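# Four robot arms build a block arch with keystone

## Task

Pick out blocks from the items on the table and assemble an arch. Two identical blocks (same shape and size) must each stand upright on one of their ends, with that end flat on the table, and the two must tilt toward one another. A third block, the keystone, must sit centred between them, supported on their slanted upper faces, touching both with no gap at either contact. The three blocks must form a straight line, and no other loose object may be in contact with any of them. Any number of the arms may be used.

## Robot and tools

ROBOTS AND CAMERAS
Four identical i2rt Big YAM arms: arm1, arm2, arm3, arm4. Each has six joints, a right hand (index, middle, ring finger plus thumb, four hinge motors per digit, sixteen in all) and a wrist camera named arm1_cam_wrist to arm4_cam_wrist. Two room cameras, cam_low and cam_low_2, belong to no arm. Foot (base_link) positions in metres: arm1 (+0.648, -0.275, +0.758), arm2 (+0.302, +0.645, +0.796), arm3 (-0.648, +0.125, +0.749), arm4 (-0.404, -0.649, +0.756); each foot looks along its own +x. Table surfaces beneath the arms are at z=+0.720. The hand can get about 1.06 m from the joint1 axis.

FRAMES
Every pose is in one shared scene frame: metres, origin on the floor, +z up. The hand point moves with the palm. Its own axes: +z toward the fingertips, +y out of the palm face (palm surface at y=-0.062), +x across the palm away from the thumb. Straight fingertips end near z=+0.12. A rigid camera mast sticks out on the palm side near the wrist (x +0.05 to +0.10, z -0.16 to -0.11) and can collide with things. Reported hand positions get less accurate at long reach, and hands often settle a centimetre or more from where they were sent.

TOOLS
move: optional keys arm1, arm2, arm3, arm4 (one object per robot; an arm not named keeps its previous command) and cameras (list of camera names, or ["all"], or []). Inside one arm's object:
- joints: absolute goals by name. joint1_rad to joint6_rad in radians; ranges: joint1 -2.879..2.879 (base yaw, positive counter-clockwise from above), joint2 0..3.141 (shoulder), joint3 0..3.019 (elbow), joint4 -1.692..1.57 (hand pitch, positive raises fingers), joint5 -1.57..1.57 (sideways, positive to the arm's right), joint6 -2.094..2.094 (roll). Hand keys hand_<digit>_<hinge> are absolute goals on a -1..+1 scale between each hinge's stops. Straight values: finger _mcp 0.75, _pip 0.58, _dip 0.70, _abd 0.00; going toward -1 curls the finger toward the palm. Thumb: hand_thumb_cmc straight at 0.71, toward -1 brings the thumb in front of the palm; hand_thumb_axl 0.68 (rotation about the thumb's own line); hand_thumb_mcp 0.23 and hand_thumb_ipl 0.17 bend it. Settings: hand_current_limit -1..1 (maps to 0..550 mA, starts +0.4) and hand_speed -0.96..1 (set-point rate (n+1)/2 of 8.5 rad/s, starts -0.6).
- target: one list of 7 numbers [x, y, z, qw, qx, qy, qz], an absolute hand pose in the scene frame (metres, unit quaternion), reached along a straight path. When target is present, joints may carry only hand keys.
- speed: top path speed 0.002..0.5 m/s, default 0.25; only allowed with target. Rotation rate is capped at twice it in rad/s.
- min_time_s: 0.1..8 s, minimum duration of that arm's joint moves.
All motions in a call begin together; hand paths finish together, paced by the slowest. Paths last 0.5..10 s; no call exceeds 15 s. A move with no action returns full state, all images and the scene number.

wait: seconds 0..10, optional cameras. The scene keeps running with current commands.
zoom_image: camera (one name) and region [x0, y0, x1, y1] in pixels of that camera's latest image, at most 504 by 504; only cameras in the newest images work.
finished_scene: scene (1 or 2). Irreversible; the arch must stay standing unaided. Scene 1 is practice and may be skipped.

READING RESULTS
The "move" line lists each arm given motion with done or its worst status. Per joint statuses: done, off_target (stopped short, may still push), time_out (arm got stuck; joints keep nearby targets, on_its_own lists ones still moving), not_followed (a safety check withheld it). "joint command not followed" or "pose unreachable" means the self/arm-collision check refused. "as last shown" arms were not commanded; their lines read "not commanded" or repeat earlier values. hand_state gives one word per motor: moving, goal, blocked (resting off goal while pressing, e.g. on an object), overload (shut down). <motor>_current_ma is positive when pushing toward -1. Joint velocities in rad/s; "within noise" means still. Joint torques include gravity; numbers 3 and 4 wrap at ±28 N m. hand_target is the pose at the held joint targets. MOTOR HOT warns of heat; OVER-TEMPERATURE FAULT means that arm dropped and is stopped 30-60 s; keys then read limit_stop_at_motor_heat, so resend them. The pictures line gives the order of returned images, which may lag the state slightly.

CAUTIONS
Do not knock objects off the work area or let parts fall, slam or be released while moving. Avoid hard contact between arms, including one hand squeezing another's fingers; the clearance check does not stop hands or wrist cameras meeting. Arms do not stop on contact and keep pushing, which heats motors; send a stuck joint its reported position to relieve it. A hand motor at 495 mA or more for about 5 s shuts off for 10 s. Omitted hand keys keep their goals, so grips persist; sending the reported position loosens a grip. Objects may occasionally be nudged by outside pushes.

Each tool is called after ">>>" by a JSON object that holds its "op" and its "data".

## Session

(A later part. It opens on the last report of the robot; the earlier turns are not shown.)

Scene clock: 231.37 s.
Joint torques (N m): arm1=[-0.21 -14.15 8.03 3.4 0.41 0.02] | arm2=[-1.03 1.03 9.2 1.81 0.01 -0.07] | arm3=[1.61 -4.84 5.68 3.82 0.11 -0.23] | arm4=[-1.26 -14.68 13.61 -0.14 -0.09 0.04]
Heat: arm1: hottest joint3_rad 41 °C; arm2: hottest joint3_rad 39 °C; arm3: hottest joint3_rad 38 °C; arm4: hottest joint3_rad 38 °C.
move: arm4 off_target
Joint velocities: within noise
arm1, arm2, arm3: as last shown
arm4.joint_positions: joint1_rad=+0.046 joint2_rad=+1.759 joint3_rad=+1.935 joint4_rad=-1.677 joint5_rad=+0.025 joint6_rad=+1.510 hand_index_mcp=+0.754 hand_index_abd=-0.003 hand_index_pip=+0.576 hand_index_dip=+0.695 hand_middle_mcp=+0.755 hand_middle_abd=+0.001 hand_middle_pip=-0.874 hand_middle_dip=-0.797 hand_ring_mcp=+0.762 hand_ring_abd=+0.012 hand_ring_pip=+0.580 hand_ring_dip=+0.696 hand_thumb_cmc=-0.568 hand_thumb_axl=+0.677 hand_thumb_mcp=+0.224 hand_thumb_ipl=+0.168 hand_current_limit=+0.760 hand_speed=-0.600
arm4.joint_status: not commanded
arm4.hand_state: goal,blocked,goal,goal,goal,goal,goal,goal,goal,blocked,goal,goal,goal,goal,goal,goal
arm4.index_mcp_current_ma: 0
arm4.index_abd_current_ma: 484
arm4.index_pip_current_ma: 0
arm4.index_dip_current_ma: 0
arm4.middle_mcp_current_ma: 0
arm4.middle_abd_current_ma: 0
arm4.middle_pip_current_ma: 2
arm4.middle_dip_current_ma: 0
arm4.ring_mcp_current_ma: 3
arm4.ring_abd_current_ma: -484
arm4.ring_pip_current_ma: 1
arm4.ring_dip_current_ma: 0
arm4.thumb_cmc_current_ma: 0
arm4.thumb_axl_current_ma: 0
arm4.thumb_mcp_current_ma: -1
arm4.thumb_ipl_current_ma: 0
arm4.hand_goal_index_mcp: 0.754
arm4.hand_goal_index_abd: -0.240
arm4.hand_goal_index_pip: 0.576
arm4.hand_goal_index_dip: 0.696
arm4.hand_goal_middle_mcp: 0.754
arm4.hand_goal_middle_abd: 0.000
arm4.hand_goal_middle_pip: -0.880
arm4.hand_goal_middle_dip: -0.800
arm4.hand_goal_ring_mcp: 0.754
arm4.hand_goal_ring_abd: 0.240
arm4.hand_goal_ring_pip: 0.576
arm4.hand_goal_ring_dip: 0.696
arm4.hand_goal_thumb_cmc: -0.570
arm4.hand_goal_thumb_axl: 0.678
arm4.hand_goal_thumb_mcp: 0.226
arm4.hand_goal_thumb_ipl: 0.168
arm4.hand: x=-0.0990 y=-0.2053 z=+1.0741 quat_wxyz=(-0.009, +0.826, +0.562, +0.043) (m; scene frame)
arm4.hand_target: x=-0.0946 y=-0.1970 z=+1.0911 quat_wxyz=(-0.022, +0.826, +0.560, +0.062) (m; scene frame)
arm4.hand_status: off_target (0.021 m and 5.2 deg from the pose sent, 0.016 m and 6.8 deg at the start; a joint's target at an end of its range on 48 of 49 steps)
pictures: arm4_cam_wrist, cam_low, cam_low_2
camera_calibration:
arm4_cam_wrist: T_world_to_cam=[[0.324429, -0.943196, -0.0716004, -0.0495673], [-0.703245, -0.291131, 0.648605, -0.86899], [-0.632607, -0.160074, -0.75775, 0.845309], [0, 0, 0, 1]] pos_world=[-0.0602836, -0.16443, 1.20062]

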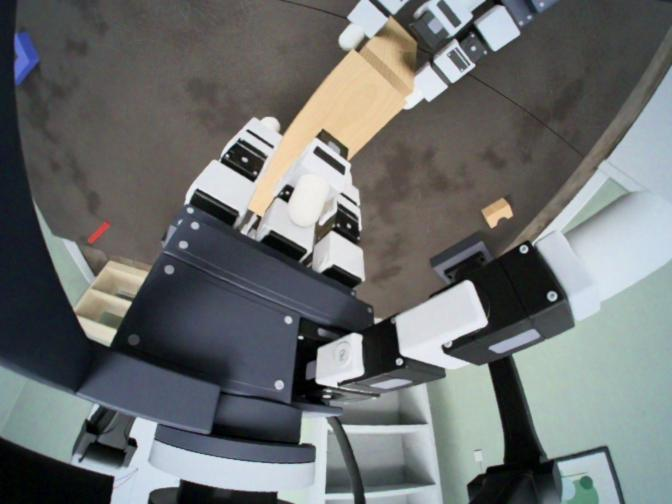

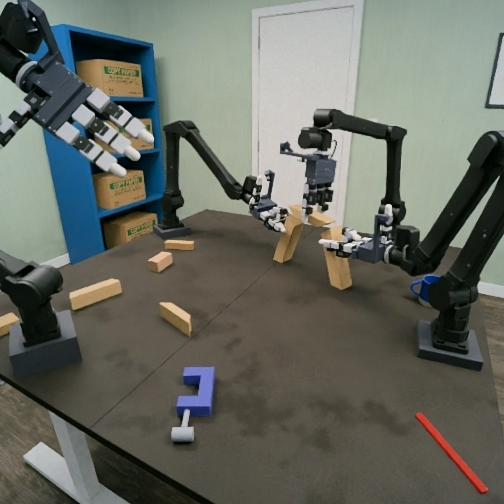

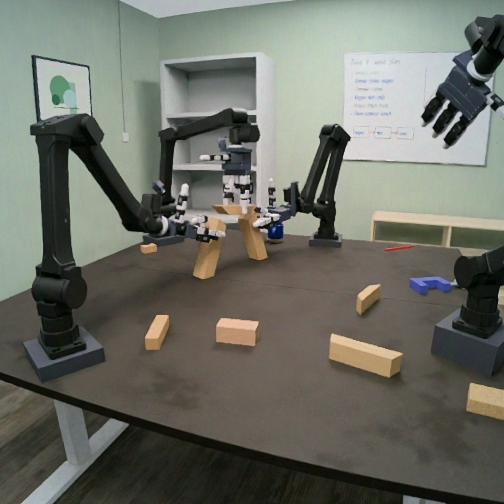

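>>> {"op": "move", "data": {"cameras": ["arm1_cam_wrist", "arm3_cam_wrist", "arm4_cam_wrist"]}}

>>> {"op": "zoom_image", "data": {"camera": "arm1_cam_wrist", "region": [230, 0, 430, 180]}}

>>> {"op": "zoom_image", "data": {"camera": "arm3_cam_wrist", "region": [230, 20, 430, 200]}}

>>> {"op": "zoom_image", "data": {"camera": "arm4_cam_wrist", "region": [320, 0, 460, 126]}}

Scene clock: 233.30 s.
Joint torques (N m): arm1=[-0.26 -14.21 8.03 3.4 0.41 0.03] | arm2=[-1.03 1.03 9.2 1.81 0.01 -0.07] | arm3=[1.61 -4.89 5.68 3.85 0.12 -0.23] | arm4=[-1.2 -14.62 13.6 -0.12 -0.09 0.03]
Heat: arm1: hottest joint3_rad 40 °C; arm2: hottest joint3_rad 39 °C; arm3: hottest joint3_rad 38 °C; arm4: hottest joint3_rad 39 °C.
Joint velocities: within noise
arm1.joint_positions: joint1_rad=+0.573 joint2_rad=+1.672 joint3_rad=+0.858 joint4_rad=+0.548 joint5_rad=+0.459 joint6_rad=+0.162 hand_index_mcp=+0.798 hand_index_abd=-0.017 hand_index_pip=+0.596 hand_index_dip=+0.701 hand_middle_mcp=+0.760 hand_middle_abd=+0.000 hand_middle_pip=-0.876 hand_middle_dip=-0.797 hand_ring_mcp=+0.797 hand_ring_abd=-0.026 hand_ring_pip=+0.598 hand_ring_dip=+0.701 hand_thumb_cmc=-0.568 hand_thumb_axl=+0.677 hand_thumb_mcp=+0.224 hand_thumb_ipl=+0.168 hand_current_limit=+0.760 hand_speed=-0.600
arm1.joint_status: not commanded
arm1.hand_state: blocked,blocked,goal,goal,goal,goal,goal,goal,blocked,blocked,blocked,goal,goal,goal,goal,goal
arm1.index_mcp_current_ma: 166
arm1.index_abd_current_ma: 484
arm1.index_pip_current_ma: 60
arm1.index_dip_current_ma: 13
arm1.middle_mcp_current_ma: 14
arm1.middle_abd_current_ma: 0
arm1.middle_pip_current_ma: 9
arm1.middle_dip_current_ma: 5
arm1.ring_mcp_current_ma: 160
arm1.ring_abd_current_ma: -484
arm1.ring_pip_current_ma: 67
arm1.ring_dip_current_ma: 12
arm1.thumb_cmc_current_ma: 3
arm1.thumb_axl_current_ma: -1
arm1.thumb_mcp_current_ma: -7
arm1.thumb_ipl_current_ma: -1
arm1.hand_goal_index_mcp: 0.754
arm1.hand_goal_index_abd: -0.220
arm1.hand_goal_index_pip: 0.576
arm1.hand_goal_index_dip: 0.696
arm1.hand_goal_middle_mcp: 0.754
arm1.hand_goal_middle_abd: 0.000
arm1.hand_goal_middle_pip: -0.880
arm1.hand_goal_middle_dip: -0.800
arm1.hand_goal_ring_mcp: 0.754
arm1.hand_goal_ring_abd: 0.220
arm1.hand_goal_ring_pip: 0.576
arm1.hand_goal_ring_dip: 0.696
arm1.hand_goal_thumb_cmc: -0.570
arm1.hand_goal_thumb_axl: 0.678
arm1.hand_goal_thumb_mcp: 0.226
arm1.hand_goal_thumb_ipl: 0.168
arm1.hand: x=+0.0233 y=-0.2132 z=+0.9991 quat_wxyz=(-0.350, -0.423, +0.663, +0.509) (m; scene frame)
arm1.hand_target: x=+0.0241 y=-0.2184 z=+1.0148 quat_wxyz=(-0.370, -0.410, +0.655, +0.516) (m; scene frame)
arm1.hand_status: not commanded
arm2.joint_positions: joint1_rad=-0.605 joint2_rad=+0.637 joint3_rad=+1.379 joint4_rad=-1.408 joint5_rad=-0.010 joint6_rad=+1.001 hand_index_mcp=+0.755 hand_index_abd=+0.000 hand_index_pip=+0.577 hand_index_dip=+0.696 hand_middle_mcp=+0.755 hand_middle_abd=+0.000 hand_middle_pip=+0.577 hand_middle_dip=+0.696 hand_ring_mcp=+0.755 hand_ring_abd=+0.000 hand_ring_pip=+0.577 hand_ring_dip=+0.696 hand_thumb_cmc=+0.715 hand_thumb_axl=+0.677 hand_thumb_mcp=+0.225 hand_thumb_ipl=+0.168 hand_current_limit=+0.400 hand_speed=-0.600
arm2.joint_status: not commanded
arm2.hand_state: goal,goal,goal,goal,goal,goal,goal,goal,goal,goal,goal,goal,goal,goal,goal,goal
arm2.index_mcp_current_ma: 2
arm2.index_abd_current_ma: 0
arm2.index_pip_current_ma: 2
arm2.index_dip_current_ma: 0
arm2.middle_mcp_current_ma: 2
arm2.middle_abd_current_ma: 0
arm2.middle_pip_current_ma: 2
arm2.middle_dip_current_ma: 0
arm2.ring_mcp_current_ma: 2
arm2.ring_abd_current_ma: 0
arm2.ring_pip_current_ma: 2
arm2.ring_dip_current_ma: 0
arm2.thumb_cmc_current_ma: 3
arm2.thumb_axl_current_ma: -3
arm2.thumb_mcp_current_ma: -3
arm2.thumb_ipl_current_ma: -1
arm2.hand_goal_index_mcp: 0.754
arm2.hand_goal_index_abd: 0.000
arm2.hand_goal_index_pip: 0.576
arm2.hand_goal_index_dip: 0.696
arm2.hand_goal_middle_mcp: 0.754
arm2.hand_goal_middle_abd: 0.000
arm2.hand_goal_middle_pip: 0.576
arm2.hand_goal_middle_dip: 0.696
arm2.hand_goal_ring_mcp: 0.754
arm2.hand_goal_ring_abd: 0.000
arm2.hand_goal_ring_pip: 0.576
arm2.hand_goal_ring_dip: 0.696
arm2.hand_goal_thumb_cmc: 0.714
arm2.hand_goal_thumb_axl: 0.678
arm2.hand_goal_thumb_mcp: 0.226
arm2.hand_goal_thumb_ipl: 0.168
arm2.hand: x=+0.0389 y=+0.6168 z=+1.3317 quat_wxyz=(+0.439, +0.437, -0.785, -0.018) (m; scene frame)
arm2.hand_target: x=+0.0409 y=+0.6179 z=+1.3448 quat_wxyz=(+0.452, +0.434, -0.779, -0.019) (m; scene frame)
arm2.hand_status: not commanded
arm3.joint_positions: joint1_rad=-0.820 joint2_rad=+1.300 joint3_rad=+0.166 joint4_rad=+1.088 joint5_rad=-0.317 joint6_rad=-0.046 hand_index_mcp=+0.785 hand_index_abd=-0.019 hand_index_pip=+0.589 hand_index_dip=+0.697 hand_middle_mcp=+0.759 hand_middle_abd=+0.000 hand_middle_pip=-0.876 hand_middle_dip=-0.798 hand_ring_mcp=+0.788 hand_ring_abd=-0.034 hand_ring_pip=+0.589 hand_ring_dip=+0.697 hand_thumb_cmc=-0.569 hand_thumb_axl=+0.677 hand_thumb_mcp=+0.223 hand_thumb_ipl=+0.168 hand_current_limit=+0.770 hand_speed=-0.600
arm3.joint_status: not commanded
arm3.hand_state: blocked,blocked,goal,goal,goal,goal,goal,goal,blocked,blocked,goal,goal,goal,goal,goal,goal
arm3.index_mcp_current_ma: 126
arm3.index_abd_current_ma: 487
arm3.index_pip_current_ma: 43
arm3.index_dip_current_ma: 3
arm3.middle_mcp_current_ma: 16
arm3.middle_abd_current_ma: 0
arm3.middle_pip_current_ma: 10
arm3.middle_dip_current_ma: 7
arm3.ring_mcp_current_ma: 142
arm3.ring_abd_current_ma: -487
arm3.ring_pip_current_ma: 45
arm3.ring_dip_current_ma: 3
arm3.thumb_cmc_current_ma: 4
arm3.thumb_axl_current_ma: -2
arm3.thumb_mcp_current_ma: -10
arm3.thumb_ipl_current_ma: -1
arm3.hand_goal_index_mcp: 0.754
arm3.hand_goal_index_abd: -0.240
arm3.hand_goal_index_pip: 0.576
arm3.hand_goal_index_dip: 0.696
arm3.hand_goal_middle_mcp: 0.754
arm3.hand_goal_middle_abd: 0.000
arm3.hand_goal_middle_pip: -0.880
arm3.hand_goal_middle_dip: -0.800
arm3.hand_goal_ring_mcp: 0.754
arm3.hand_goal_ring_abd: 0.200
arm3.hand_goal_ring_pip: 0.576
arm3.hand_goal_ring_dip: 0.696
arm3.hand_goal_thumb_cmc: -0.570
arm3.hand_goal_thumb_axl: 0.678
arm3.hand_goal_thumb_mcp: 0.226
arm3.hand_goal_thumb_ipl: 0.168
arm3.hand: x=-0.3288 y=-0.1160 z=+0.9878 quat_wxyz=(+0.583, +0.602, +0.403, +0.367) (m; scene frame)
arm3.hand_target: x=-0.3288 y=-0.1103 z=+1.0090 quat_wxyz=(+0.609, +0.574, +0.402, +0.371) (m; scene frame)
arm3.hand_status: not commanded
arm4.joint_positions: joint1_rad=+0.046 joint2_rad=+1.759 joint3_rad=+1.935 joint4_rad=-1.677 joint5_rad=+0.025 joint6_rad=+1.510 hand_index_mcp=+0.754 hand_index_abd=-0.003 hand_index_pip=+0.576 hand_index_dip=+0.695 hand_middle_mcp=+0.755 hand_middle_abd=+0.001 hand_middle_pip=-0.874 hand_middle_dip=-0.797 hand_ring_mcp=+0.762 hand_ring_abd=+0.012 hand_ring_pip=+0.580 hand_ring_dip=+0.696 hand_thumb_cmc=-0.568 hand_thumb_axl=+0.677 hand_thumb_mcp=+0.224 hand_thumb_ipl=+0.168 hand_current_limit=+0.760 hand_speed=-0.600
arm4.joint_status: not commanded
arm4.hand_state: goal,blocked,goal,goal,goal,goal,goal,goal,goal,blocked,goal,goal,goal,goal,goal,goal
arm4.index_mcp_current_ma: 0
arm4.index_abd_current_ma: 484
arm4.index_pip_current_ma: 0
arm4.index_dip_current_ma: 0
arm4.middle_mcp_current_ma: 0
arm4.middle_abd_current_ma: 0
arm4.middle_pip_current_ma: 2
arm4.middle_dip_current_ma: 0
arm4.ring_mcp_current_ma: 3
arm4.ring_abd_current_ma: -484
arm4.ring_pip_current_ma: 1
arm4.ring_dip_current_ma: 0
arm4.thumb_cmc_current_ma: 0
arm4.thumb_axl_current_ma: 0
arm4.thumb_mcp_current_ma: -1
arm4.thumb_ipl_current_ma: 0
arm4.hand_goal_index_mcp: 0.754
arm4.hand_goal_index_abd: -0.240
arm4.hand_goal_index_pip: 0.576
arm4.hand_goal_index_dip: 0.696
arm4.hand_goal_middle_mcp: 0.754
arm4.hand_goal_middle_abd: 0.000
arm4.hand_goal_middle_pip: -0.880
arm4.hand_goal_middle_dip: -0.800
arm4.hand_goal_ring_mcp: 0.754
arm4.hand_goal_ring_abd: 0.240
arm4.hand_goal_ring_pip: 0.576
arm4.hand_goal_ring_dip: 0.696
arm4.hand_goal_thumb_cmc: -0.570
arm4.hand_goal_thumb_axl: 0.678
arm4.hand_goal_thumb_mcp: 0.226
arm4.hand_goal_thumb_ipl: 0.168
arm4.hand: x=-0.0990 y=-0.2053 z=+1.0741 quat_wxyz=(-0.009, +0.826, +0.562, +0.043) (m; scene frame)
arm4.hand_target: x=-0.0946 y=-0.1970 z=+1.0911 quat_wxyz=(-0.022, +0.826, +0.560, +0.062) (m; scene frame)
arm4.hand_status: off_target (0.021 m and 5.2 deg from the pose sent, 0.016 m and 6.8 deg at the start; a joint's target at an end of its range on 48 of 49 steps)
pictures: arm1_cam_wrist, arm3_cam_wrist, arm4_cam_wrist
camera_calibration:
arm1_cam_wrist: T_world_to_cam=[[0.198961, 0.785851, 0.585537, -0.393129], [0.941286, 0.0130506, -0.337357, 0.266319], [-0.272754, 0.618278, -0.737114, 0.996242], [0, 0, 0, 1]] pos_world=[0.0992637, -0.31049, 1.05438]
arm3_cam_wrist: T_world_to_cam=[[-0.322524, -0.691451, 0.646431, -0.796142], [-0.832786, -0.117342, -0.541016, 0.206395], [0.44994, -0.71283, -0.537985, 0.724013], [0, 0, 0, 1]] pos_world=[-0.410654, -0.0101764, 1.01582]
arm4_cam_wrist: T_world_to_cam=[[0.324429, -0.943196, -0.0716004, -0.0495673], [-0.703245, -0.291131, 0.648605, -0.86899], [-0.632607, -0.160074, -0.75775, 0.845309], [0, 0, 0, 1]] pos_world=[-0.0602836, -0.16443, 1.20062]

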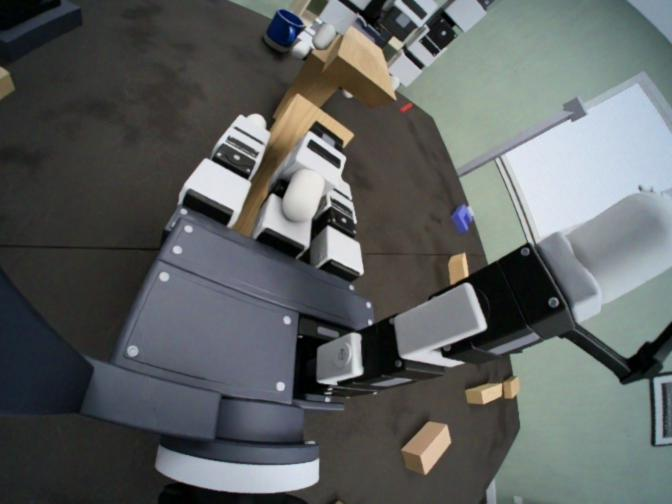

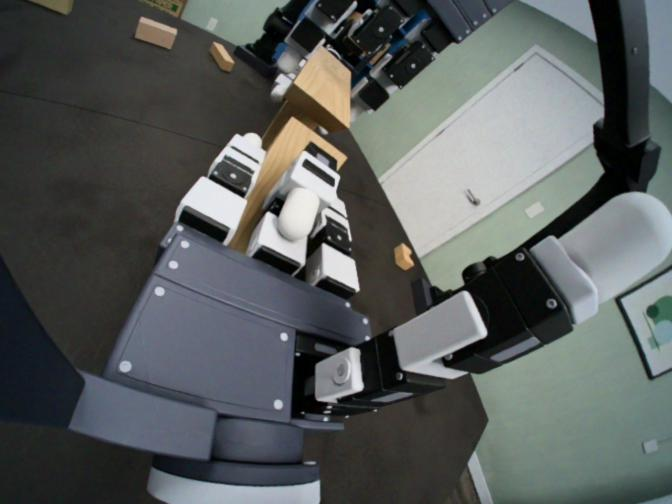

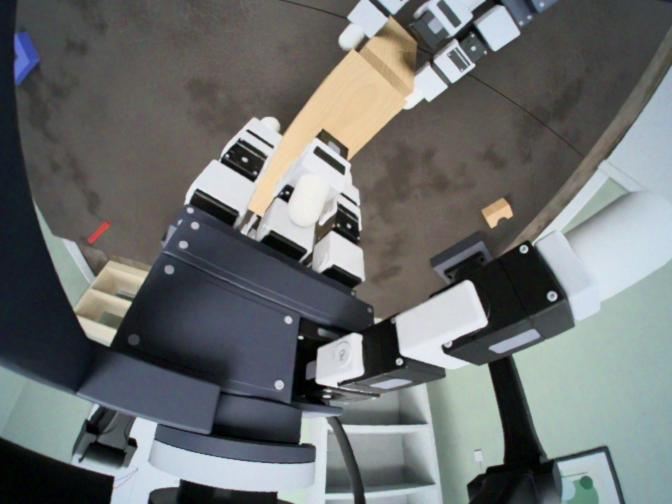

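Scaled by 2.520 from the camera's 672x504 image, which has a finer 960x720 frame.

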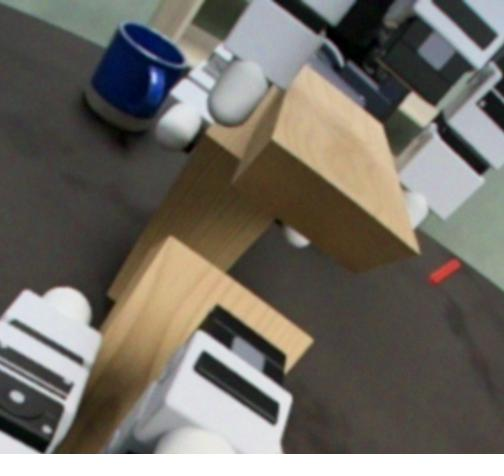

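Scaled by 2.520 from the camera's 672x504 image, which has a finer 960x720 frame.

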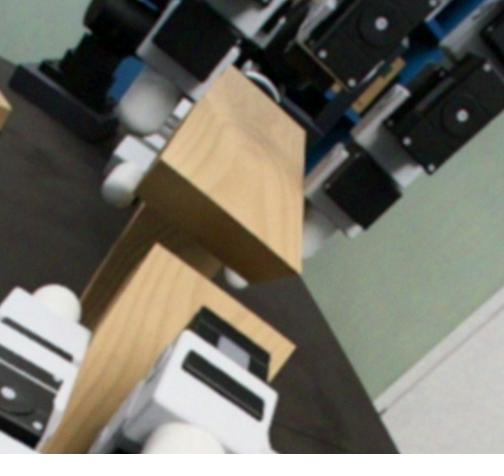

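Scaled by 3.600 from the camera's 672x504 image, which has a finer 960x720 frame.

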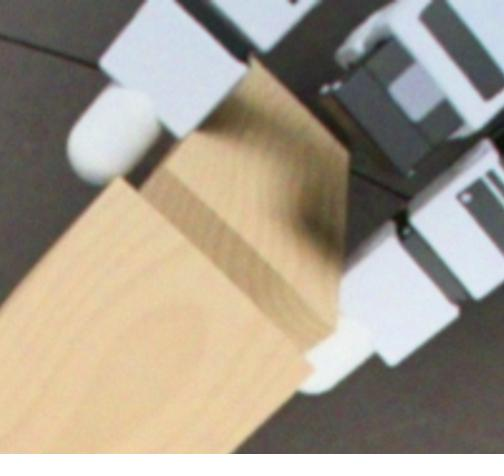

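>>> {"op": "move", "data": {"arm4": {"target": [-0.081, -0.200, 1.074, 0, 0.8315, 0.5556, 0], "speed": 0.06}, "cameras": ["cam_low_2", "cam_low", "arm4_cam_wrist"]}}

>>> {"op": "zoom_image", "data": {"camera": "cam_low_2", "region": [210, 190, 260, 240]}}

>>> {"op": "zoom_image", "data": {"camera": "cam_low", "region": [285, 195, 335, 245]}}

>>> {"op": "zoom_image", "data": {"camera": "arm4_cam_wrist", "region": [320, 0, 460, 126]}}

Scene clock: 240.97 s.
Joint torques (N m): arm1=[-0.26 -14.15 8.03 3.38 0.41 0.03] | arm2=[-1.08 1.03 9.21 1.81 0.01 -0.07] | arm3=[1.61 -4.84 5.68 3.82 0.12 -0.24] | arm4=[-1.85 -14.86 12.59 -0.21 -0.11 -0.05]
Heat: arm1: hottest joint3_rad 40 °C; arm2: hottest joint3_rad 39 °C; arm3: hottest joint3_rad 38 °C; arm4: hottest joint3_rad 40 °C.
move: arm4 off_target
Joint velocities: within noise
arm1, arm2, arm3: as last shown
arm4.joint_positions: joint1_rad=+0.029 joint2_rad=+1.783 joint3_rad=+1.935 joint4_rad=-1.677 joint5_rad=+0.017 joint6_rad=+1.499 hand_index_mcp=+0.754 hand_index_abd=-0.003 hand_index_pip=+0.576 hand_index_dip=+0.695 hand_middle_mcp=+0.755 hand_middle_abd=+0.001 hand_middle_pip=-0.874 hand_middle_dip=-0.797 hand_ring_mcp=+0.762 hand_ring_abd=+0.012 hand_ring_pip=+0.580 hand_ring_dip=+0.696 hand_thumb_cmc=-0.568 hand_thumb_axl=+0.677 hand_thumb_mcp=+0.224 hand_thumb_ipl=+0.168 hand_current_limit=+0.760 hand_speed=-0.600
arm4.joint_status: not commanded
arm4.hand_state: goal,blocked,goal,goal,goal,goal,goal,goal,goal,blocked,goal,goal,goal,goal,goal,goal
arm4.index_mcp_current_ma: 0
arm4.index_abd_current_ma: 484
arm4.index_pip_current_ma: 0
arm4.index_dip_current_ma: 0
arm4.middle_mcp_current_ma: 0
arm4.middle_abd_current_ma: 0
arm4.middle_pip_current_ma: 2
arm4.middle_dip_current_ma: 0
arm4.ring_mcp_current_ma: 3
arm4.ring_abd_current_ma: -484
arm4.ring_pip_current_ma: 1
arm4.ring_dip_current_ma: 0
arm4.thumb_cmc_current_ma: 0
arm4.thumb_axl_current_ma: 0
arm4.thumb_mcp_current_ma: -1
arm4.thumb_ipl_current_ma: 0
arm4.hand_goal_index_mcp: 0.754
arm4.hand_goal_index_abd: -0.240
arm4.hand_goal_index_pip: 0.576
arm4.hand_goal_index_dip: 0.696
arm4.hand_goal_middle_mcp: 0.754
arm4.hand_goal_middle_abd: 0.000
arm4.hand_goal_middle_pip: -0.880
arm4.hand_goal_middle_dip: -0.800
arm4.hand_goal_ring_mcp: 0.754
arm4.hand_goal_ring_abd: 0.240
arm4.hand_goal_ring_pip: 0.576
arm4.hand_goal_ring_dip: 0.696
arm4.hand_goal_thumb_cmc: -0.570
arm4.hand_goal_thumb_axl: 0.678
arm4.hand_goal_thumb_mcp: 0.226
arm4.hand_goal_thumb_ipl: 0.168
arm4.hand: x=-0.0898 y=-0.2055 z=+1.0611 quat_wxyz=(-0.006, +0.828, +0.560, +0.031) (m; scene frame)
arm4.hand_target: x=-0.0814 y=-0.2008 z=+1.0733 quat_wxyz=(-0.015, +0.828, +0.559, +0.044) (m; scene frame)
arm4.hand_status: off_target (0.017 m and 3.7 deg from the pose sent, 0.019 m and 5.2 deg at the start; a joint's target at an end of its range on 48 of 48 steps)
pictures: arm4_cam_wrist, cam_low, cam_low_2
camera_calibration:
arm4_cam_wrist: T_world_to_cam=[[0.317559, -0.946393, -0.0591251, -0.0681269], [-0.693959, -0.274442, 0.665659, -0.868069], [-0.646202, -0.170355, -0.74391, 0.823202], [0, 0, 0, 1]] pos_world=[-0.0488157, -0.162472, 1.1862]

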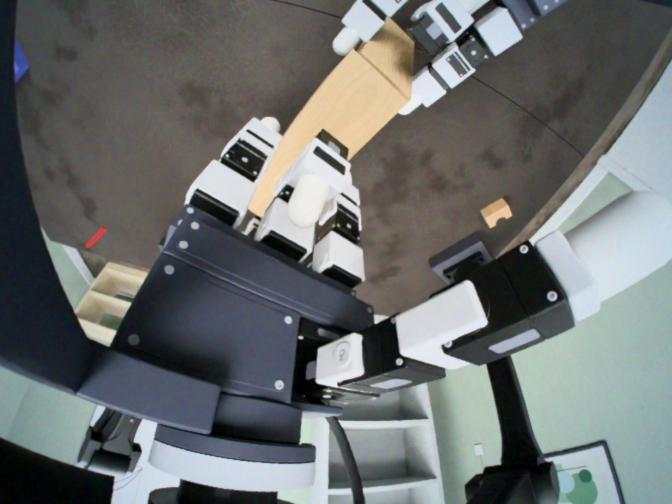

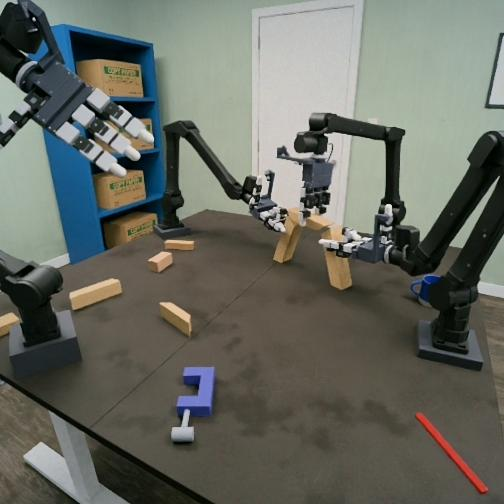

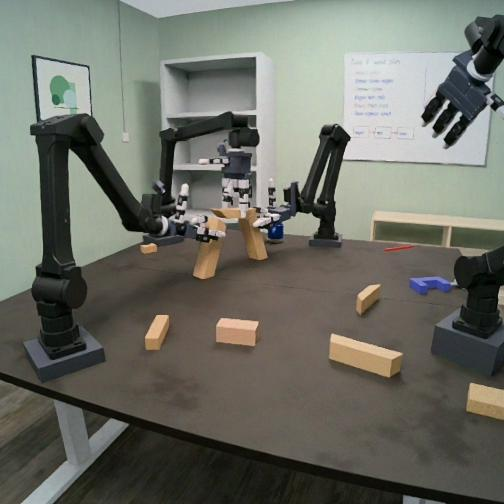

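Scaled by 10.080 from the camera's 504x504 image, which has a finer 720x720 frame.

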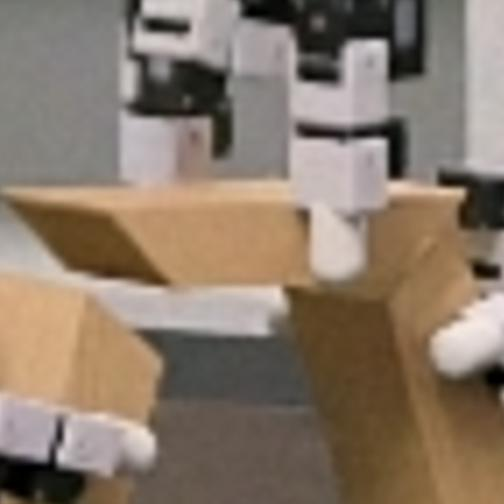

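Scaled by 10.080 from the camera's 504x504 image, which has a finer 720x720 frame.

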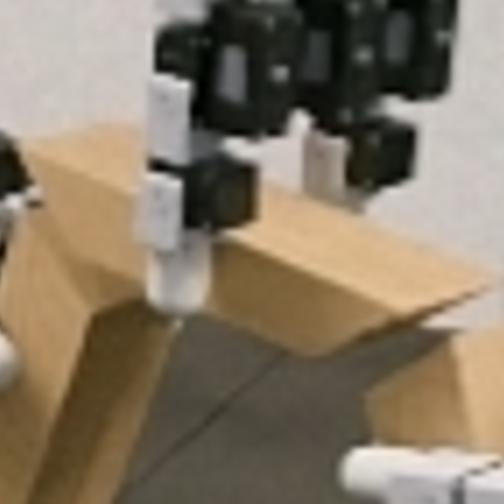

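Scaled by 3.600 from the camera's 672x504 image, which has a finer 960x720 frame.

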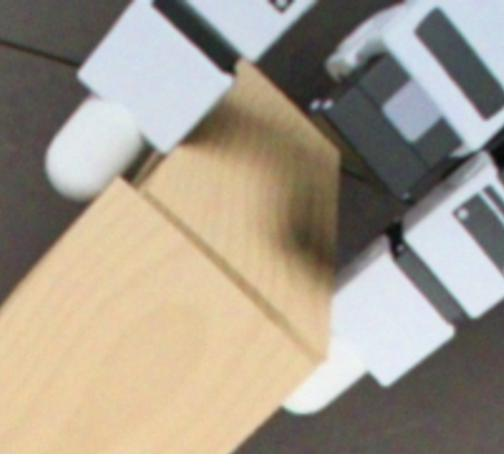

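>>> {"op": "move", "data": {"arm4": {"target": [-0.074, -0.2030, 1.062, 0, 0.8315, 0.5556, 0], "speed": 0.05}, "cameras": ["cam_low_2", "cam_low", "arm4_cam_wrist"]}}

>>> {"op": "zoom_image", "data": {"camera": "cam_low_2", "region": [210, 195, 260, 245]}}

>>> {"op": "zoom_image", "data": {"camera": "cam_low", "region": [285, 195, 335, 245]}}

>>> {"op": "zoom_image", "data": {"camera": "arm4_cam_wrist", "region": [330, 20, 430, 110]}}

Scene clock: 243.53 s.
Joint torques (N m): arm1=[-0.26 -14.15 8.03 3.4 0.41 0.03] | arm2=[-1.08 1.03 9.21 1.83 0.01 -0.07] | arm3=[1.61 -4.84 5.68 3.84 0.12 -0.24] | arm4=[-1.96 -14.97 11.82 -0.23 -0.11 -0.06]
Heat: arm1: hottest joint3_rad 40 °C; arm2: hottest joint3_rad 39 °C; arm3: hottest joint3_rad 38 °C; arm4: hottest joint3_rad 40 °C.
move: arm4 off_target
Joint velocities: within noise
arm1, arm2, arm3: as last shown
arm4.joint_positions: joint1_rad=+0.014 joint2_rad=+1.797 joint3_rad=+1.935 joint4_rad=-1.677 joint5_rad=+0.013 joint6_rad=+1.487 hand_index_mcp=+0.754 hand_index_abd=-0.003 hand_index_pip=+0.576 hand_index_dip=+0.695 hand_middle_mcp=+0.755 hand_middle_abd=+0.001 hand_middle_pip=-0.874 hand_middle_dip=-0.797 hand_ring_mcp=+0.762 hand_ring_abd=+0.012 hand_ring_pip=+0.580 hand_ring_dip=+0.696 hand_thumb_cmc=-0.568 hand_thumb_axl=+0.677 hand_thumb_mcp=+0.224 hand_thumb_ipl=+0.168 hand_current_limit=+0.760 hand_speed=-0.600
arm4.joint_status: not commanded
arm4.hand_state: goal,blocked,goal,goal,goal,goal,goal,goal,goal,blocked,goal,goal,goal,goal,goal,goal
arm4.index_mcp_current_ma: 0
arm4.index_abd_current_ma: 484
arm4.index_pip_current_ma: 0
arm4.index_dip_current_ma: 0
arm4.middle_mcp_current_ma: 0
arm4.middle_abd_current_ma: 0
arm4.middle_pip_current_ma: 2
arm4.middle_dip_current_ma: 0
arm4.ring_mcp_current_ma: 3
arm4.ring_abd_current_ma: -484
arm4.ring_pip_current_ma: 1
arm4.ring_dip_current_ma: 0
arm4.thumb_cmc_current_ma: 0
arm4.thumb_axl_current_ma: 0
arm4.thumb_mcp_current_ma: -1
arm4.thumb_ipl_current_ma: 0
arm4.hand_goal_index_mcp: 0.754
arm4.hand_goal_index_abd: -0.240
arm4.hand_goal_index_pip: 0.576
arm4.hand_goal_index_dip: 0.696
arm4.hand_goal_middle_mcp: 0.754
arm4.hand_goal_middle_abd: 0.000
arm4.hand_goal_middle_pip: -0.880
arm4.hand_goal_middle_dip: -0.800
arm4.hand_goal_ring_mcp: 0.754
arm4.hand_goal_ring_abd: 0.240
arm4.hand_goal_ring_pip: 0.576
arm4.hand_goal_ring_dip: 0.696
arm4.hand_goal_thumb_cmc: -0.570
arm4.hand_goal_thumb_axl: 0.678
arm4.hand_goal_thumb_mcp: 0.226
arm4.hand_goal_thumb_ipl: 0.168
arm4.hand: x=-0.0823 y=-0.2067 z=+1.0533 quat_wxyz=(-0.004, +0.829, +0.559, +0.024) (m; scene frame)
arm4.hand_target: x=-0.0744 y=-0.2035 z=+1.0613 quat_wxyz=(-0.011, +0.829, +0.558, +0.032) (m; scene frame)
arm4.hand_status: off_target (0.013 m and 2.8 deg from the pose sent, 0.016 m and 3.7 deg at the start; a joint's target at an end of its range on 43 of 43 steps)
pictures: arm4_cam_wrist, cam_low, cam_low_2
camera_calibration:
arm4_cam_wrist: T_world_to_cam=[[0.315017, -0.947679, -0.0516558, -0.0805004], [-0.68765, -0.265417, 0.67579, -0.866231], [-0.654142, -0.177364, -0.735282, 0.810785], [0, 0, 0, 1]] pos_world=[-0.0399354, -0.162396, 1.17739]

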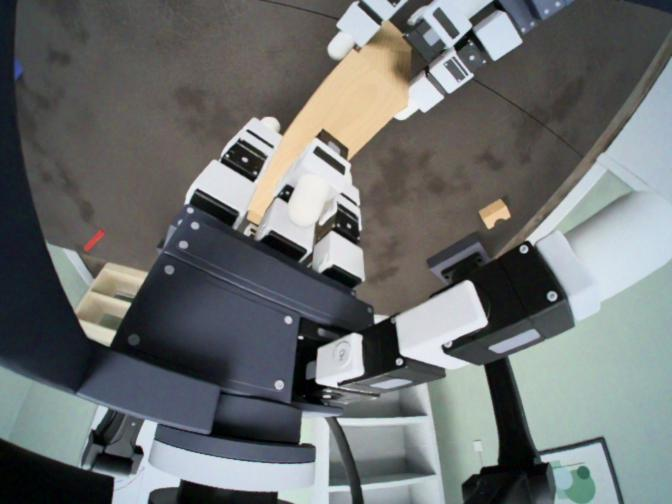

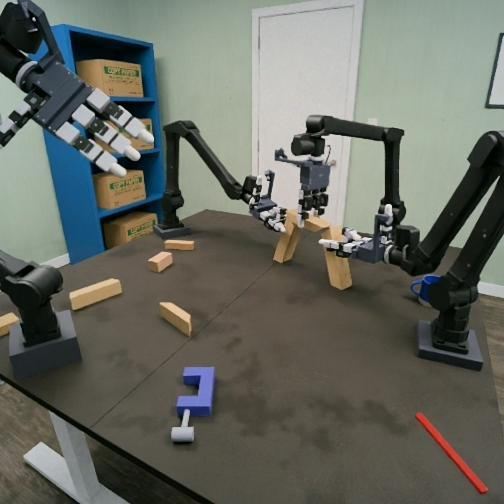

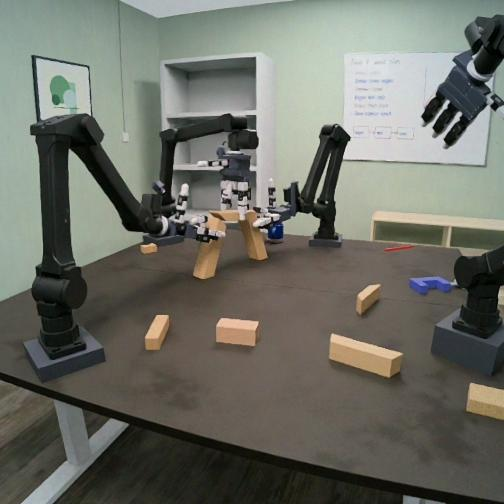

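Scaled by 10.080 from the camera's 504x504 image, which has a finer 720x720 frame.

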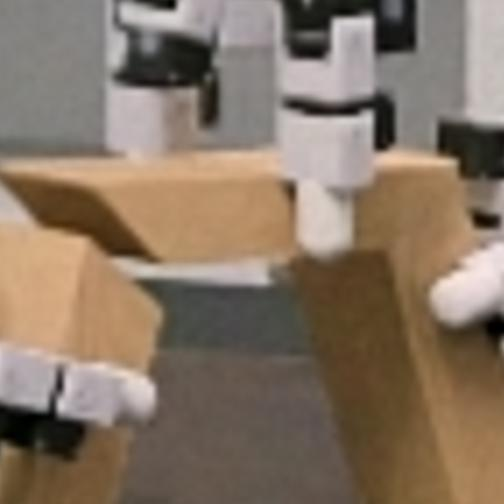

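Scaled by 10.080 from the camera's 504x504 image, which has a finer 720x720 frame.

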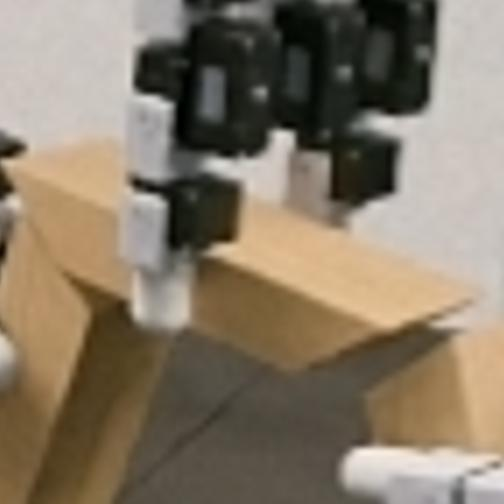

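Scaled by 5.040 from the camera's 672x504 image, which has a finer 960x720 frame.

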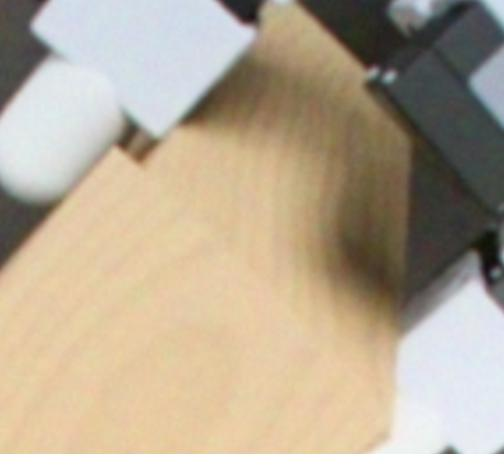

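>>> {"op": "zoom_image", "data": {"camera": "cam_low", "region": [280, 205, 310, 235]}}

>>> {"op": "zoom_image", "data": {"camera": "cam_low", "region": [308, 210, 348, 250]}}

>>> {"op": "zoom_image", "data": {"camera": "cam_low_2", "region": [205, 200, 235, 230]}}

>>> {"op": "zoom_image", "data": {"camera": "cam_low_2", "region": [235, 200, 265, 230]}}

Scaled by 16.800 from the camera's 504x504 image, which has a finer 720x720 frame.

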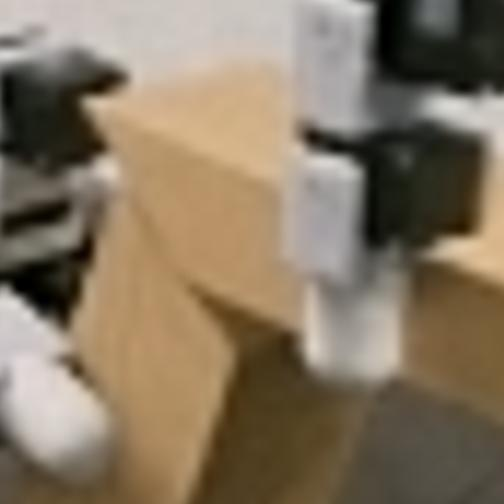

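Scaled by 12.600 from the camera's 504x504 image, which has a finer 720x720 frame.

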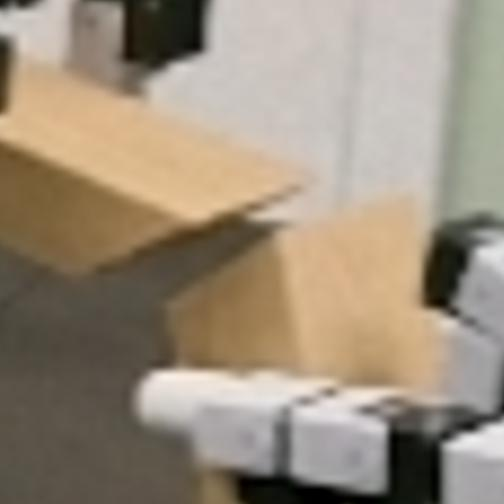

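Scaled by 16.800 from the camera's 504x504 image, which has a finer 720x720 frame.

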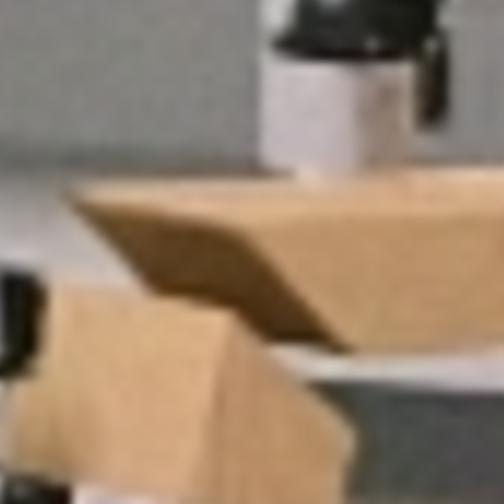

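Scaled by 16.800 from the camera's 504x504 image, which has a finer 720x720 frame.

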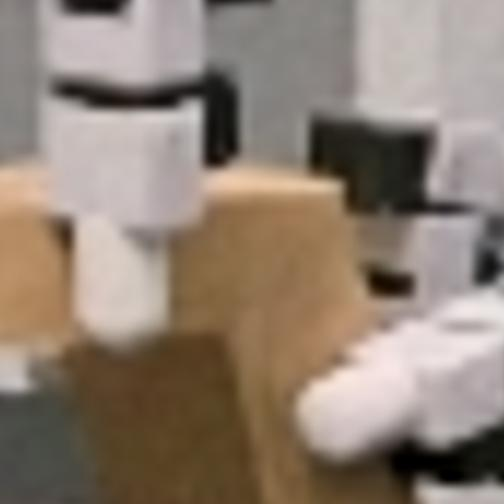

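>>> {"op": "move", "data": {"arm4": {"target": [-0.0885, -0.2055, 1.058, 0, 0.8315, 0.5556, 0], "speed": 0.05}, "cameras": ["cam_low_2", "cam_low", "arm4_cam_wrist"]}}

>>> {"op": "zoom_image", "data": {"camera": "cam_low_2", "region": [205, 200, 235, 230]}}

>>> {"op": "zoom_image", "data": {"camera": "cam_low_2", "region": [232, 200, 262, 230]}}

>>> {"op": "zoom_image", "data": {"camera": "cam_low", "region": [280, 205, 310, 235]}}

>>> {"op": "zoom_image", "data": {"camera": "cam_low", "region": [308, 210, 348, 250]}}

>>> {"op": "zoom_image", "data": {"camera": "arm4_cam_wrist", "region": [330, 20, 430, 110]}}

Scene clock: 254.10 s.
Joint torques (N m): arm1=[-0.21 -14.21 8.03 3.4 0.41 0.03] | arm2=[-1.08 0.97 9.21 1.83 0.01 -0.07] | arm3=[1.61 -4.84 5.68 3.84 0.12 -0.24] | arm4=[-0.38 -16.15 9.33 -0.23 -0.12 0.11]
Heat: arm1: hottest joint3_rad 39 °C; arm2: hottest joint3_rad 39 °C; arm3: hottest joint3_rad 38 °C; arm4: hottest joint3_rad 40 °C.
move: arm4 off_target
Joint velocities: within noise
arm1, arm2, arm3: as last shown
arm4.joint_positions: joint1_rad=+0.014 joint2_rad=+1.797 joint3_rad=+1.935 joint4_rad=-1.677 joint5_rad=+0.010 joint6_rad=+1.492 hand_index_mcp=+0.754 hand_index_abd=-0.003 hand_index_pip=+0.576 hand_index_dip=+0.695 hand_middle_mcp=+0.755 hand_middle_abd=+0.001 hand_middle_pip=-0.874 hand_middle_dip=-0.797 hand_ring_mcp=+0.762 hand_ring_abd=+0.012 hand_ring_pip=+0.580 hand_ring_dip=+0.696 hand_thumb_cmc=-0.568 hand_thumb_axl=+0.677 hand_thumb_mcp=+0.224 hand_thumb_ipl=+0.168 hand_current_limit=+0.760 hand_speed=-0.600
arm4.joint_status: not commanded
arm4.hand_state: goal,blocked,goal,goal,goal,goal,goal,goal,goal,blocked,goal,goal,goal,goal,goal,goal
arm4.index_mcp_current_ma: 0
arm4.index_abd_current_ma: 484
arm4.index_pip_current_ma: 0
arm4.index_dip_current_ma: 0
arm4.middle_mcp_current_ma: 0
arm4.middle_abd_current_ma: 0
arm4.middle_pip_current_ma: 2
arm4.middle_dip_current_ma: 0
arm4.ring_mcp_current_ma: 3
arm4.ring_abd_current_ma: -484
arm4.ring_pip_current_ma: 1
arm4.ring_dip_current_ma: 0
arm4.thumb_cmc_current_ma: 0
arm4.thumb_axl_current_ma: 0
arm4.thumb_mcp_current_ma: -1
arm4.thumb_ipl_current_ma: 0
arm4.hand_goal_index_mcp: 0.754
arm4.hand_goal_index_abd: -0.240
arm4.hand_goal_index_pip: 0.576
arm4.hand_goal_index_dip: 0.696
arm4.hand_goal_middle_mcp: 0.754
arm4.hand_goal_middle_abd: 0.000
arm4.hand_goal_middle_pip: -0.880
arm4.hand_goal_middle_dip: -0.800
arm4.hand_goal_ring_mcp: 0.754
arm4.hand_goal_ring_abd: 0.240
arm4.hand_goal_ring_pip: 0.576
arm4.hand_goal_ring_dip: 0.696
arm4.hand_goal_thumb_cmc: -0.570
arm4.hand_goal_thumb_axl: 0.678
arm4.hand_goal_thumb_mcp: 0.226
arm4.hand_goal_thumb_ipl: 0.168
arm4.hand: x=-0.0830 y=-0.2069 z=+1.0530 quat_wxyz=(-0.005, +0.830, +0.557, +0.023) (m; scene frame)
arm4.hand_target: x=-0.0886 y=-0.2057 z=+1.0572 quat_wxyz=(-0.008, +0.830, +0.557, +0.025) (m; scene frame)
arm4.hand_status: off_target (0.008 m and 2.7 deg from the pose sent, 0.008 m and 2.8 deg at the start; a joint's target at an end of its range on 36 of 36 steps)
pictures: arm4_cam_wrist, cam_low, cam_low_2
camera_calibration:
arm4_cam_wrist: T_world_to_cam=[[0.309615, -0.949341, -0.0537566, -0.0790688], [-0.687397, -0.262531, 0.677173, -0.867406], [-0.656981, -0.172711, -0.733858, 0.809355], [0, 0, 0, 1]] pos_world=[-0.0400408, -0.163, 1.17708]

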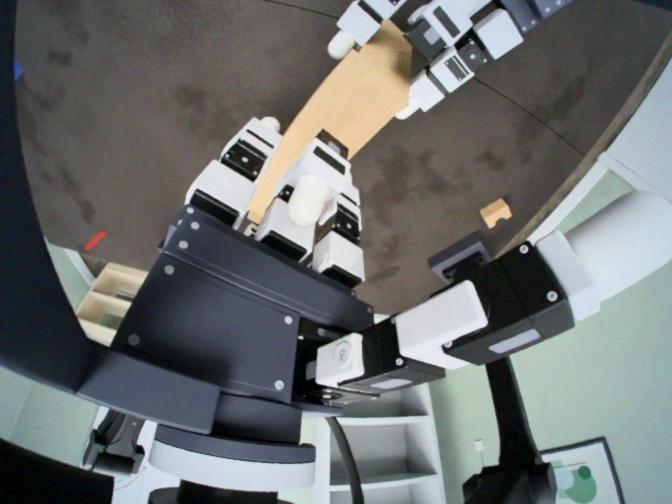

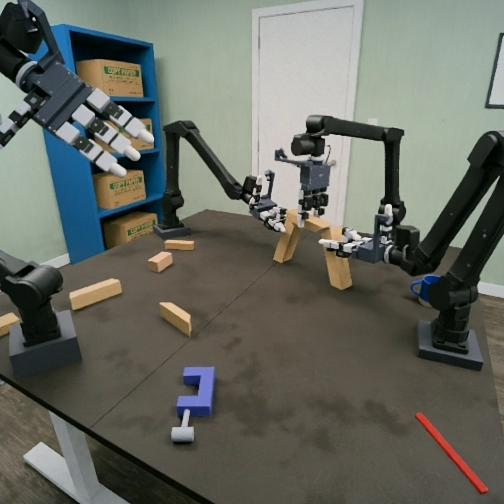

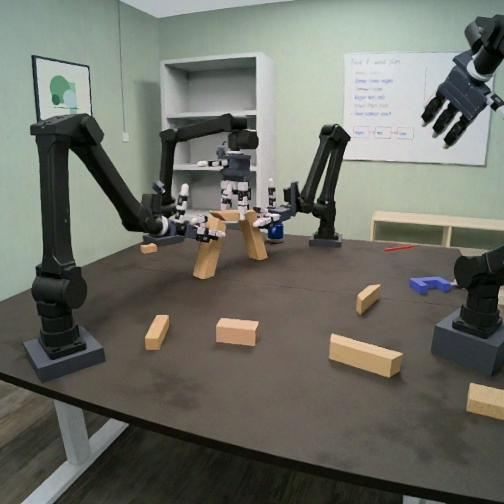

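Scaled by 16.800 from the camera's 504x504 image, which has a finer 720x720 frame.

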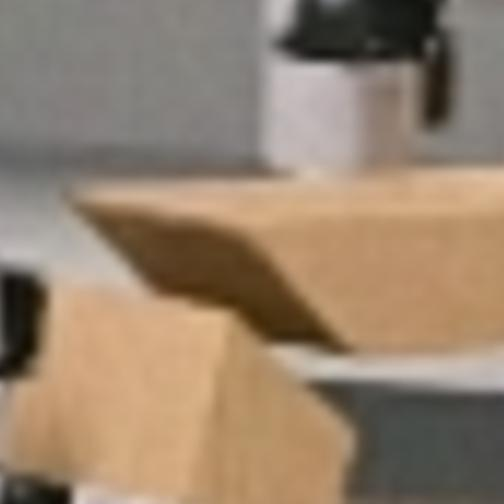

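Scaled by 16.800 from the camera's 504x504 image, which has a finer 720x720 frame.

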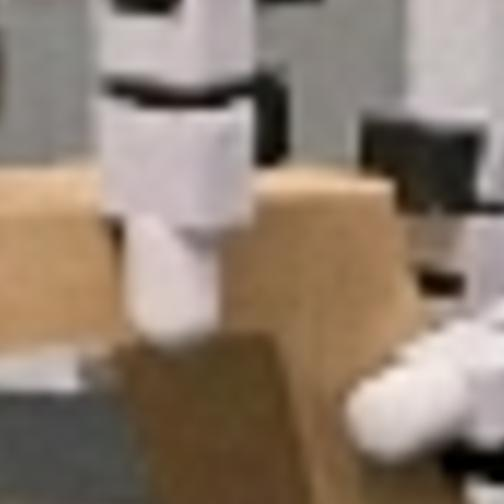

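Scaled by 16.800 from the camera's 504x504 image, which has a finer 720x720 frame.

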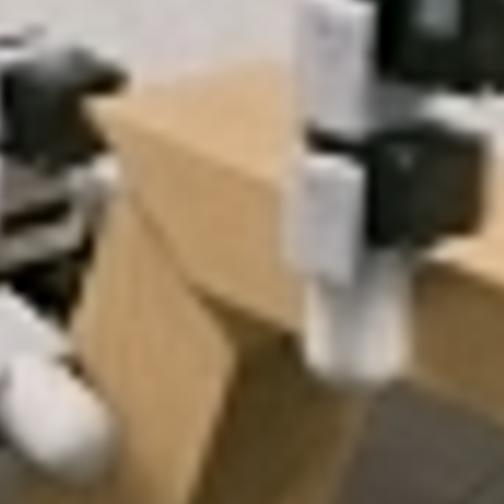

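Scaled by 12.600 from the camera's 504x504 image, which has a finer 720x720 frame.

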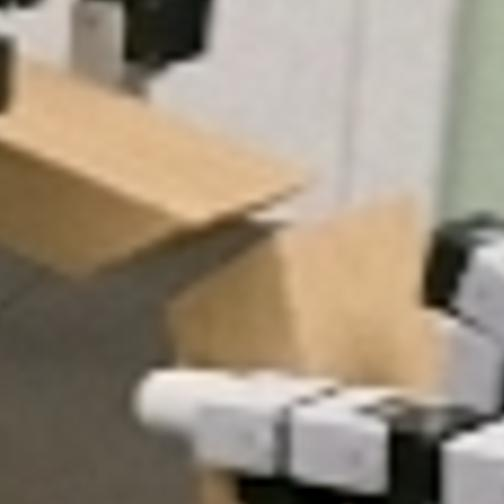

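Scaled by 5.040 from the camera's 672x504 image, which has a finer 960x720 frame.

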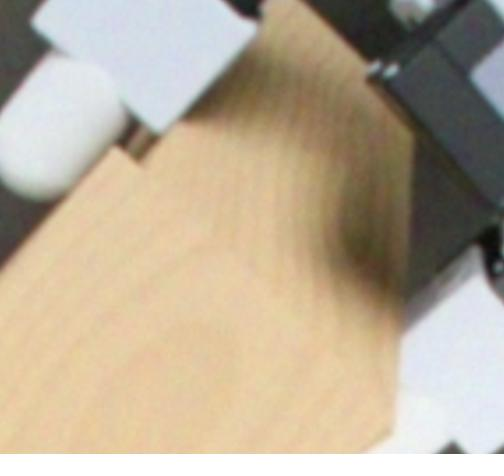

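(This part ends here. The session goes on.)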